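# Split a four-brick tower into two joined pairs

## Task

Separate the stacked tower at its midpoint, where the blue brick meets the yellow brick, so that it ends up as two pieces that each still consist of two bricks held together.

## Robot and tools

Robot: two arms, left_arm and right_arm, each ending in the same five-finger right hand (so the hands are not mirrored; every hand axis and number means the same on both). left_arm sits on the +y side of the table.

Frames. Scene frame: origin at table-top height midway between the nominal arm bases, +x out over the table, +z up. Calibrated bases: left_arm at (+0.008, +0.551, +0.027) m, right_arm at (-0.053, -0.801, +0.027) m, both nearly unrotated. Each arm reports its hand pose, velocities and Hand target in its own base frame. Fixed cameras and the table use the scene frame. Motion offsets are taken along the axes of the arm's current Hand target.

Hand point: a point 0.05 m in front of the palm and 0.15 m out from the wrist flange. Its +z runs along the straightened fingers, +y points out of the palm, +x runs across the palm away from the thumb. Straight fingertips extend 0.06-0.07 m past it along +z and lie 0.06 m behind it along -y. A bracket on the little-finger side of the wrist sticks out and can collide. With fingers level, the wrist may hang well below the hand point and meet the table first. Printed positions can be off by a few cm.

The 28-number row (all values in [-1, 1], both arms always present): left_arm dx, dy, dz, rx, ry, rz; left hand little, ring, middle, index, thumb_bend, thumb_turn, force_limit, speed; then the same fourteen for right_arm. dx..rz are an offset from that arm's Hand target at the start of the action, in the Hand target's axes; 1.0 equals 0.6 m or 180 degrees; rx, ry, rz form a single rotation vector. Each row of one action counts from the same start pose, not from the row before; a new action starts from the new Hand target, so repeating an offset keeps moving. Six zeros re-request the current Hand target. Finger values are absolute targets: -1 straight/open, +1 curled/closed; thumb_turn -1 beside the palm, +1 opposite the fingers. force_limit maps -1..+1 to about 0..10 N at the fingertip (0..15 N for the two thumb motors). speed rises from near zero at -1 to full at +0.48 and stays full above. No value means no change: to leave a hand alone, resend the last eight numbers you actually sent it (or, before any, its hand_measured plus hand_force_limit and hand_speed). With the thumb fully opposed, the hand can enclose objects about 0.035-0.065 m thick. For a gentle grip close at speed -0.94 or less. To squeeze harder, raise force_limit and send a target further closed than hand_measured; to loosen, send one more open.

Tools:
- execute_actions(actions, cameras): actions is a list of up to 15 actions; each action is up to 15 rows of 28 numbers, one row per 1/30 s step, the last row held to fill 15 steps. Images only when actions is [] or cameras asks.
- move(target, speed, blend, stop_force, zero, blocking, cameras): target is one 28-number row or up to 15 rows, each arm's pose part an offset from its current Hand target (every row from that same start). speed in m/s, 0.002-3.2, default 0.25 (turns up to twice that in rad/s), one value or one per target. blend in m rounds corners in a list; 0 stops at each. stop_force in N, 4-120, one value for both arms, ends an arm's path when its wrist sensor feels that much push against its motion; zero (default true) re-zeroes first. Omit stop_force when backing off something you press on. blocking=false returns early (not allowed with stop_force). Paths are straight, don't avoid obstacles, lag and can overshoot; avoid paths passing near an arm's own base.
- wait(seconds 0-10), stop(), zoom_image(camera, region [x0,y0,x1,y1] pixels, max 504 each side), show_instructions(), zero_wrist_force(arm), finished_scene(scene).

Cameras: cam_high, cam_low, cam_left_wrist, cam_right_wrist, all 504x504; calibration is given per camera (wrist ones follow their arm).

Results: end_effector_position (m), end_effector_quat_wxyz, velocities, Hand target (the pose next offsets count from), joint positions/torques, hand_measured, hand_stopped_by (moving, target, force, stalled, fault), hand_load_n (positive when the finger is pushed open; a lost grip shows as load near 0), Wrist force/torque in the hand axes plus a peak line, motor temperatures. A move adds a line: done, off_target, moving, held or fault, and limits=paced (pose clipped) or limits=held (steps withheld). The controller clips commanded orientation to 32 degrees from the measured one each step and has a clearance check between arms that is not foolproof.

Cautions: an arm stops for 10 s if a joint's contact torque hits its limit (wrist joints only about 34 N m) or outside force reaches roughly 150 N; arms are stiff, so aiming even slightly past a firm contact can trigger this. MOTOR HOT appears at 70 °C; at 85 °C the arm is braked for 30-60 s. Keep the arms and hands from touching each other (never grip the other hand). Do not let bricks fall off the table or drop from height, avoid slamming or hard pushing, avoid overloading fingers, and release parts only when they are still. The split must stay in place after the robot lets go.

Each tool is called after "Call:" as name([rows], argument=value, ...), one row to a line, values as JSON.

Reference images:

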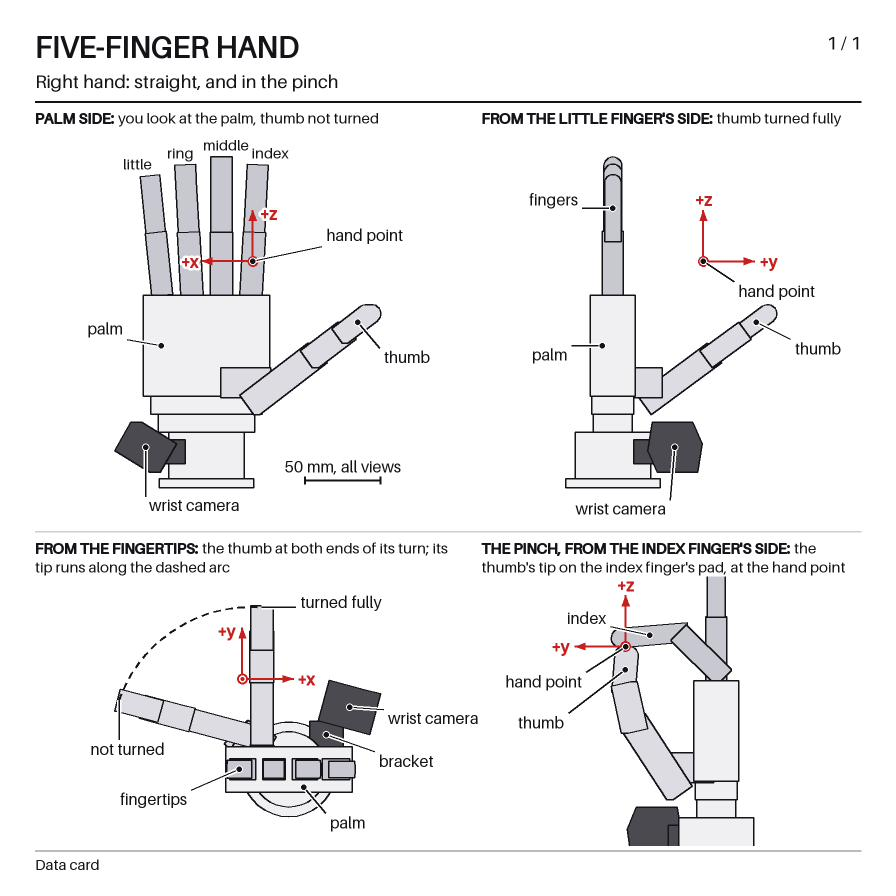

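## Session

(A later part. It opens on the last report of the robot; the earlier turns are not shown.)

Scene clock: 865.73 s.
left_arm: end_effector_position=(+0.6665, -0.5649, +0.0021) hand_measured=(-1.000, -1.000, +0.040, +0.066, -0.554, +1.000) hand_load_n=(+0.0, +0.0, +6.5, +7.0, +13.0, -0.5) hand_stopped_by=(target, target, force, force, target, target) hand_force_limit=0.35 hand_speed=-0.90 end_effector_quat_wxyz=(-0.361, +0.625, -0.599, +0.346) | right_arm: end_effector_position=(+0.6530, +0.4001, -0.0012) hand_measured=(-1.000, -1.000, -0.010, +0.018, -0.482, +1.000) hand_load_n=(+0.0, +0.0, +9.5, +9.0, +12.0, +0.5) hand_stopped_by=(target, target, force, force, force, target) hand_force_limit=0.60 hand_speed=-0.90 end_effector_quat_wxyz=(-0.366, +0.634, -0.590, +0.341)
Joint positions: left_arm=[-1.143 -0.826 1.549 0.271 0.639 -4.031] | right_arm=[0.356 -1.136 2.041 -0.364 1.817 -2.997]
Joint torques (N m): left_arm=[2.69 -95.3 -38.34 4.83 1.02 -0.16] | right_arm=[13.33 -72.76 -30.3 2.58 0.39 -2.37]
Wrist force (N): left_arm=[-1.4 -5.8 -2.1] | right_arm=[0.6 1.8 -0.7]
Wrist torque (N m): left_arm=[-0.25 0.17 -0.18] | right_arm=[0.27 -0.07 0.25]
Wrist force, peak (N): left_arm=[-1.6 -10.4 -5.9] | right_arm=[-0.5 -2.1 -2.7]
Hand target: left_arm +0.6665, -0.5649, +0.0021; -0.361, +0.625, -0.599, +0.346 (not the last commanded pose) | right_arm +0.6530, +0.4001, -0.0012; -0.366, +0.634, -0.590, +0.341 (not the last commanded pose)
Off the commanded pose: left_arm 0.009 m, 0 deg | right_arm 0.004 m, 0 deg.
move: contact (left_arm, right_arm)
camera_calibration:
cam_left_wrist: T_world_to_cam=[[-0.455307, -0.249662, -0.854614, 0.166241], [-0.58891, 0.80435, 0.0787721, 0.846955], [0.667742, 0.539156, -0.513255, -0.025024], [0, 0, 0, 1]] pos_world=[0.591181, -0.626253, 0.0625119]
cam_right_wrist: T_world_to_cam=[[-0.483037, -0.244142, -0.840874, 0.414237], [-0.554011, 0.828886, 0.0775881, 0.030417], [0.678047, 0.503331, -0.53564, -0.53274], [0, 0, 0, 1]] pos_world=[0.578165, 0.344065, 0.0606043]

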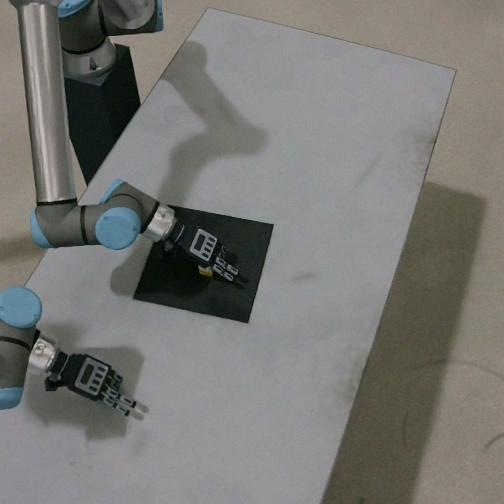

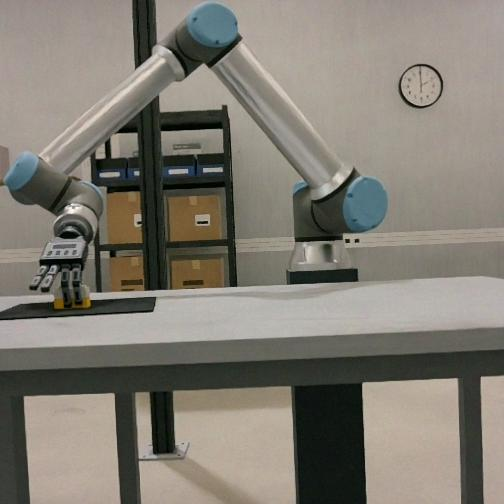

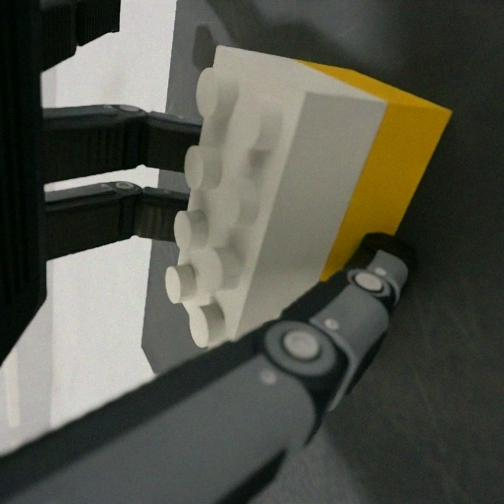

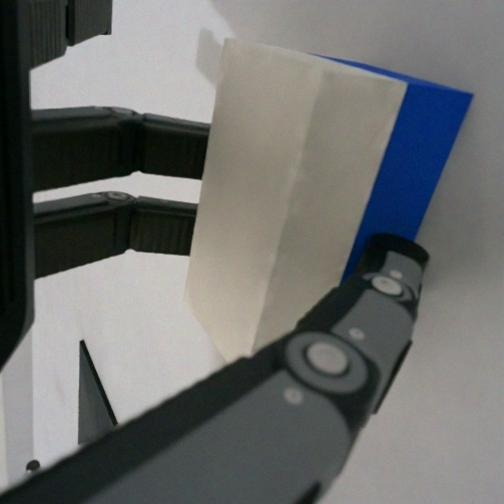

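Call:
move(target=[0, 0, 0, 0, 0, 0, -1, -1, 0.4, 0.3, -0.55, 1, 0.35, -0.9, 0, 0.0058, 0.0033, 0, 0, 0, -1, -1, 0.35, 0.36, -0.4, 1, 0.6, -0.9], speed=0.005, stop_force=6, cameras=["cam_right_wrist"])

Scene clock: 877.10 s.
left_arm: end_effector_position=(+0.6665, -0.5649, +0.0021) hand_measured=(-1.000, -1.000, +0.040, +0.066, -0.554, +1.000) hand_load_n=(+0.0, +0.0, +6.0, +7.0, +13.5, -0.5) hand_stopped_by=(target, target, force, force, target, target) hand_force_limit=0.35 hand_speed=-0.90 end_effector_quat_wxyz=(-0.361, +0.625, -0.599, +0.346) | right_arm: end_effector_position=(+0.6531, +0.4001, -0.0018) hand_measured=(-1.000, -1.000, -0.010, +0.018, -0.482, +1.000) hand_load_n=(+0.0, +0.0, +9.0, +10.0, +11.5, +0.5) hand_stopped_by=(target, target, force, force, force, target) hand_force_limit=0.60 hand_speed=-0.90 end_effector_quat_wxyz=(-0.366, +0.634, -0.590, +0.341)
Joint positions: left_arm=[-1.143 -0.826 1.549 0.271 0.639 -4.031] | right_arm=[0.356 -1.135 2.041 -0.365 1.817 -2.997]
Joint torques (N m): left_arm=[-0.74 -93.64 -37.75 4.72 0.8 -2.33] | right_arm=[13.94 -70.39 -27.82 2.32 0.34 -0.79]
Wrist force (N): left_arm=[-1.3 -5.9 -2.1] | right_arm=[0.4 -1.9 -3.5]
Wrist torque (N m): left_arm=[-0.26 0.15 -0.18] | right_arm=[0.03 0.02 0.15]
Wrist force, peak (N): left_arm=[-1.4 -6.1 -2.5] | right_arm=[0.9 -6.9 -9.3]
Hand target: left_arm +0.6665, -0.5649, +0.0021; -0.361, +0.625, -0.599, +0.346 | right_arm +0.6531, +0.4001, -0.0018; -0.366, +0.634, -0.590, +0.341 (not the last commanded pose)
Off the commanded pose: left_arm 0.000 m, 0 deg | right_arm 0.003 m, 0 deg.
move: contact (right_arm)
camera_calibration:
cam_right_wrist: T_world_to_cam=[[-0.482905, -0.244101, -0.840962, 0.413695], [-0.554056, 0.828858, 0.0775679, 0.0305559], [0.678104, 0.503398, -0.535505, -0.533193], [0, 0, 0, 1]] pos_world=[0.578265, 0.344065, 0.0600043]
Images, in order (width x height): cam_right_wrist 504x504.

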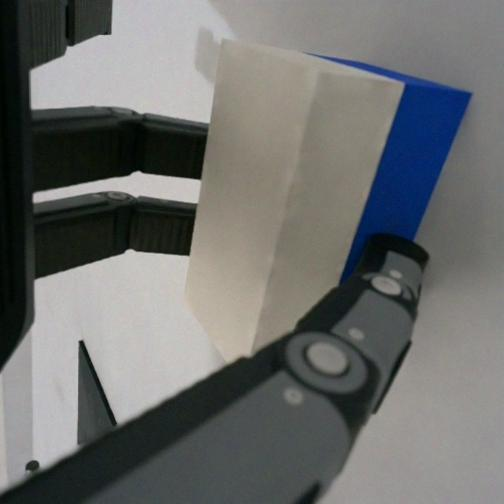

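Call:
move(target=[0, 0, 0, 0, 0, 0, -1, -1, -0.5, -0.5, -0.55, 1, 0.35, -0.7, 0, 0, 0, 0, 0, 0, -1, -1, -0.5, -0.5, -0.4, 1, 0.6, -0.7], cameras=["cam_left_wrist", "cam_right_wrist"])

Scene clock: 886.77 s.
left_arm: end_effector_position=(+0.6665, -0.5649, +0.0021) hand_measured=(-1.000, -1.000, -0.500, -0.500, -0.550, +1.000) hand_load_n=(+0.0, +0.0, +0.0, +0.0, +0.0, +0.0) hand_stopped_by=(target, target, target, target, target, target) hand_force_limit=0.35 hand_speed=-0.70 end_effector_quat_wxyz=(-0.361, +0.625, -0.599, +0.346) | right_arm: end_effector_position=(+0.6531, +0.4001, -0.0018) hand_measured=(-1.000, -1.000, -0.500, -0.500, -0.480, +1.000) hand_load_n=(+0.0, +0.0, +0.0, +0.0, +0.0, +0.0) hand_stopped_by=(target, target, target, target, force, target) hand_force_limit=0.60 hand_speed=-0.70 end_effector_quat_wxyz=(-0.366, +0.634, -0.590, +0.341)
Joint positions: left_arm=[-1.143 -0.826 1.549 0.271 0.639 -4.031] | right_arm=[0.356 -1.135 2.041 -0.365 1.817 -2.997]
Joint torques (N m): left_arm=[-2.87 -94.27 -37.77 4.87 0.89 -2.53] | right_arm=[15.2 -70.18 -28.28 2.62 0.47 -0.99]
Wrist force (N): left_arm=[0.5 -2.4 1.5] | right_arm=[0.3 1.1 -0.9]
Wrist torque (N m): left_arm=[-0.10 0.01 -0.07] | right_arm=[0.18 -0.01 0.22]
Wrist force, peak (N): left_arm=[-1.4 -6.1 -2.5] | right_arm=[1.0 -1.6 -4.2]
Hand target: left_arm +0.6665, -0.5649, +0.0021; -0.361, +0.625, -0.599, +0.346 | right_arm +0.6531, +0.4001, -0.0018; -0.366, +0.634, -0.590, +0.341
Off the commanded pose: left_arm 0.000 m, 0 deg | right_arm 0.000 m, 0 deg.
move: done
camera_calibration:
cam_left_wrist: T_world_to_cam=[[-0.455307, -0.249662, -0.854614, 0.166241], [-0.58891, 0.80435, 0.0787721, 0.846955], [0.667742, 0.539156, -0.513255, -0.025024], [0, 0, 0, 1]] pos_world=[0.591181, -0.626253, 0.0625119]
cam_right_wrist: T_world_to_cam=[[-0.482905, -0.244101, -0.840962, 0.413695], [-0.554056, 0.828858, 0.0775679, 0.0305559], [0.678104, 0.503398, -0.535505, -0.533193], [0, 0, 0, 1]] pos_world=[0.578265, 0.344065, 0.0600043]
Images, in order (width x height): cam_left_wrist 504x504, cam_right_wrist 504x504.

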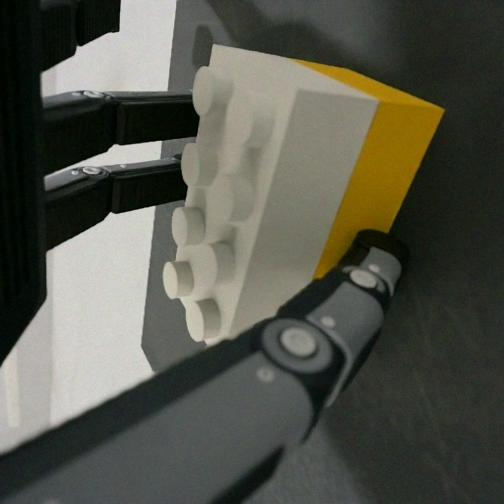

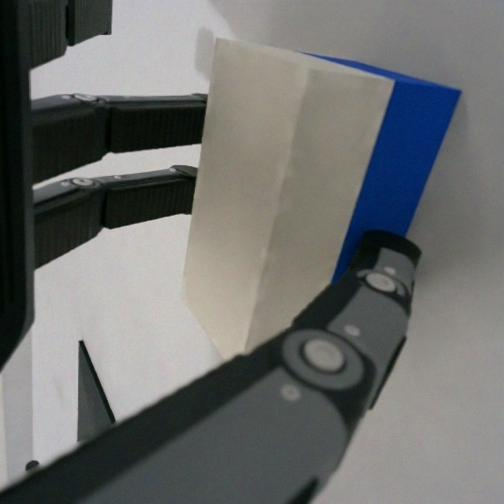

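Call:
move([
  [0, 0.0083, -0.0144, 0, 0, 0, -1, -1, -0.5, -0.5, -0.55, 1, 0.35, -0.7, 0, 0.0083, -0.0144, 0, 0, 0, -1, -1, -0.5, -0.5, -0.4, 1, 0.6, -0.7],
  [0, -0.1649, -0.1144, 0, 0, 0, -1, -1, -0.5, -0.5, -0.55, 1, 0.35, -0.7, 0, -0.1649, -0.1144, 0, 0, 0, -1, -1, -0.5, -0.5, -0.4, 1, 0.6, -0.7],
], speed=[0.05, 0.15], cameras=["all"])

Call:
zoom_image(camera="cam_high", region=[30, 200, 280, 450])

Call:
zoom_image(camera="cam_low", region=[0, 210, 120, 330])

Scene clock: 898.77 s.
left_arm: end_effector_position=(+0.6565, -0.5654, +0.1219) hand_measured=(-1.000, -1.000, -0.500, -0.500, -0.550, +1.000) hand_load_n=(+0.0, -0.5, +0.0, +0.0, +0.0, +0.0) hand_stopped_by=(target, target, target, target, target, target) hand_force_limit=0.35 hand_speed=-0.70 end_effector_quat_wxyz=(-0.361, +0.625, -0.599, +0.346) | right_arm: end_effector_position=(+0.6430, +0.3995, +0.1180) hand_measured=(-1.000, -1.000, -0.500, -0.500, -0.480, +1.000) hand_load_n=(+0.0, +0.0, +0.0, +0.0, +0.0, +0.0) hand_stopped_by=(target, target, target, target, force, target) hand_force_limit=0.60 hand_speed=-0.70 end_effector_quat_wxyz=(-0.366, +0.634, -0.590, +0.341)
Joint positions: left_arm=[-1.156 -0.949 1.516 0.441 0.632 -4.048] | right_arm=[0.362 -1.302 1.995 -0.152 1.821 -2.994]
Joint torques (N m): left_arm=[-13.58 -92.88 -44.75 6.12 -4.83 -2.68] | right_arm=[-13.7 -66.19 -35.65 4.3 -0.85 2.5]
Wrist force (N): left_arm=[0.1 -2.4 1.2] | right_arm=[0.8 1.7 -0.4]
Wrist torque (N m): left_arm=[-0.03 0.07 0.08] | right_arm=[0.21 -0.09 0.22]
Wrist force, peak (N): left_arm=[0.2 -3.4 0.9] | right_arm=[0.9 2.7 -0.7]
Hand target: left_arm +0.6565, -0.5654, +0.1221; -0.361, +0.625, -0.599, +0.346 | right_arm +0.6430, +0.3994, +0.1182; -0.366, +0.634, -0.590, +0.341
Off the commanded pose: left_arm 0.000 m, 0 deg | right_arm 0.000 m, 0 deg.
move: done
camera_calibration:
cam_left_wrist: T_world_to_cam=[[-0.455307, -0.249662, -0.854614, 0.263992], [-0.58891, 0.80435, 0.0787721, 0.83209], [0.667742, 0.539156, -0.513255, 0.0433442], [0, 0, 0, 1]] pos_world=[0.581281, -0.626753, 0.182312]
cam_right_wrist: T_world_to_cam=[[-0.482849, -0.244057, -0.841007, 0.509331], [-0.554061, 0.828854, 0.0775736, 0.0161125], [0.67814, 0.503426, -0.535434, -0.461863], [0, 0, 0, 1]] pos_world=[0.568065, 0.343465, 0.179804]

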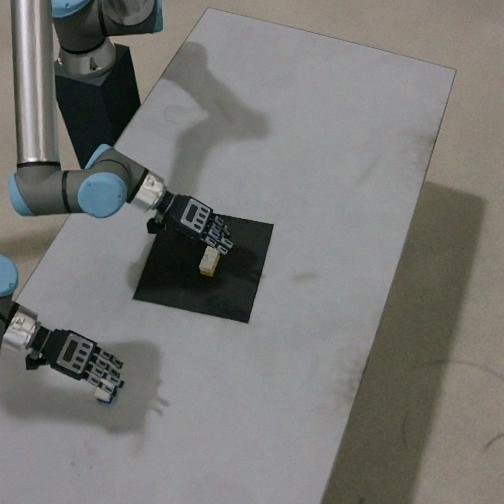

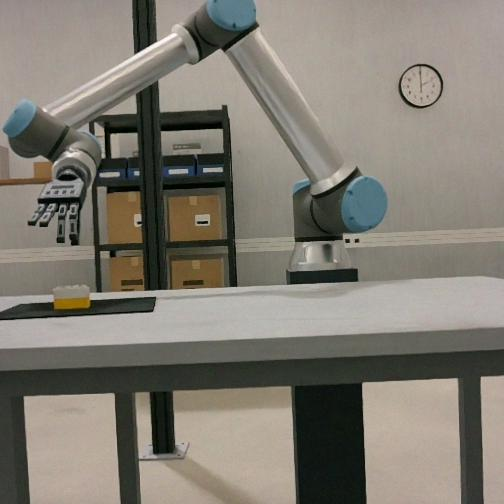

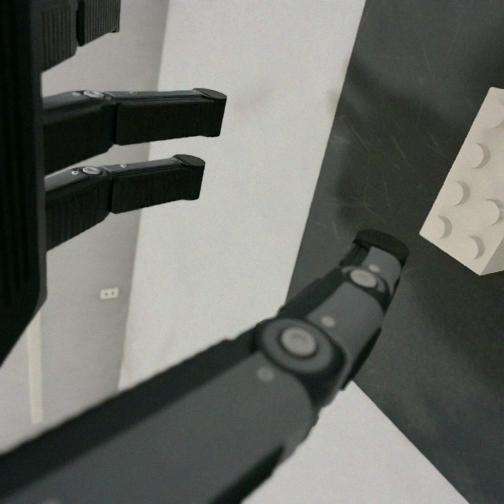

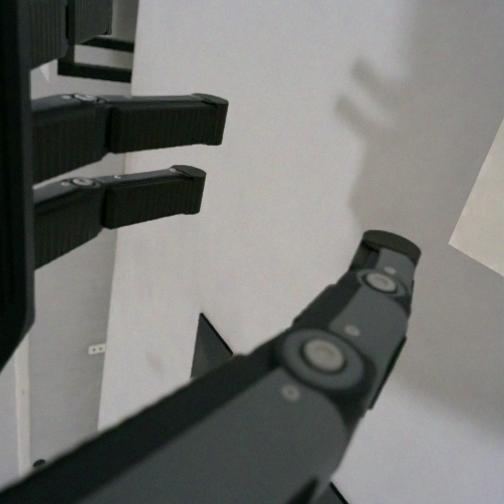

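Scaled by 2.016 from the camera's 504x504 image, which has a finer 720x720 frame.

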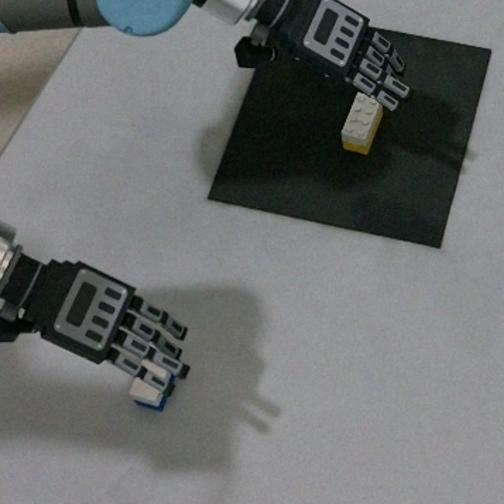

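Scaled by 4.200 from the camera's 504x504 image, which has a finer 720x720 frame.

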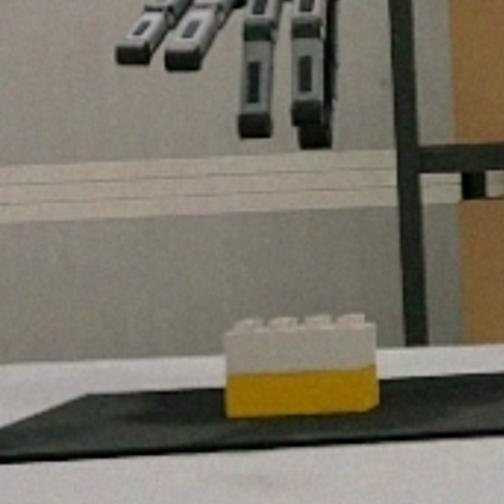

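Call:
finished_scene(scene=1)

The scene is finished: the task was done.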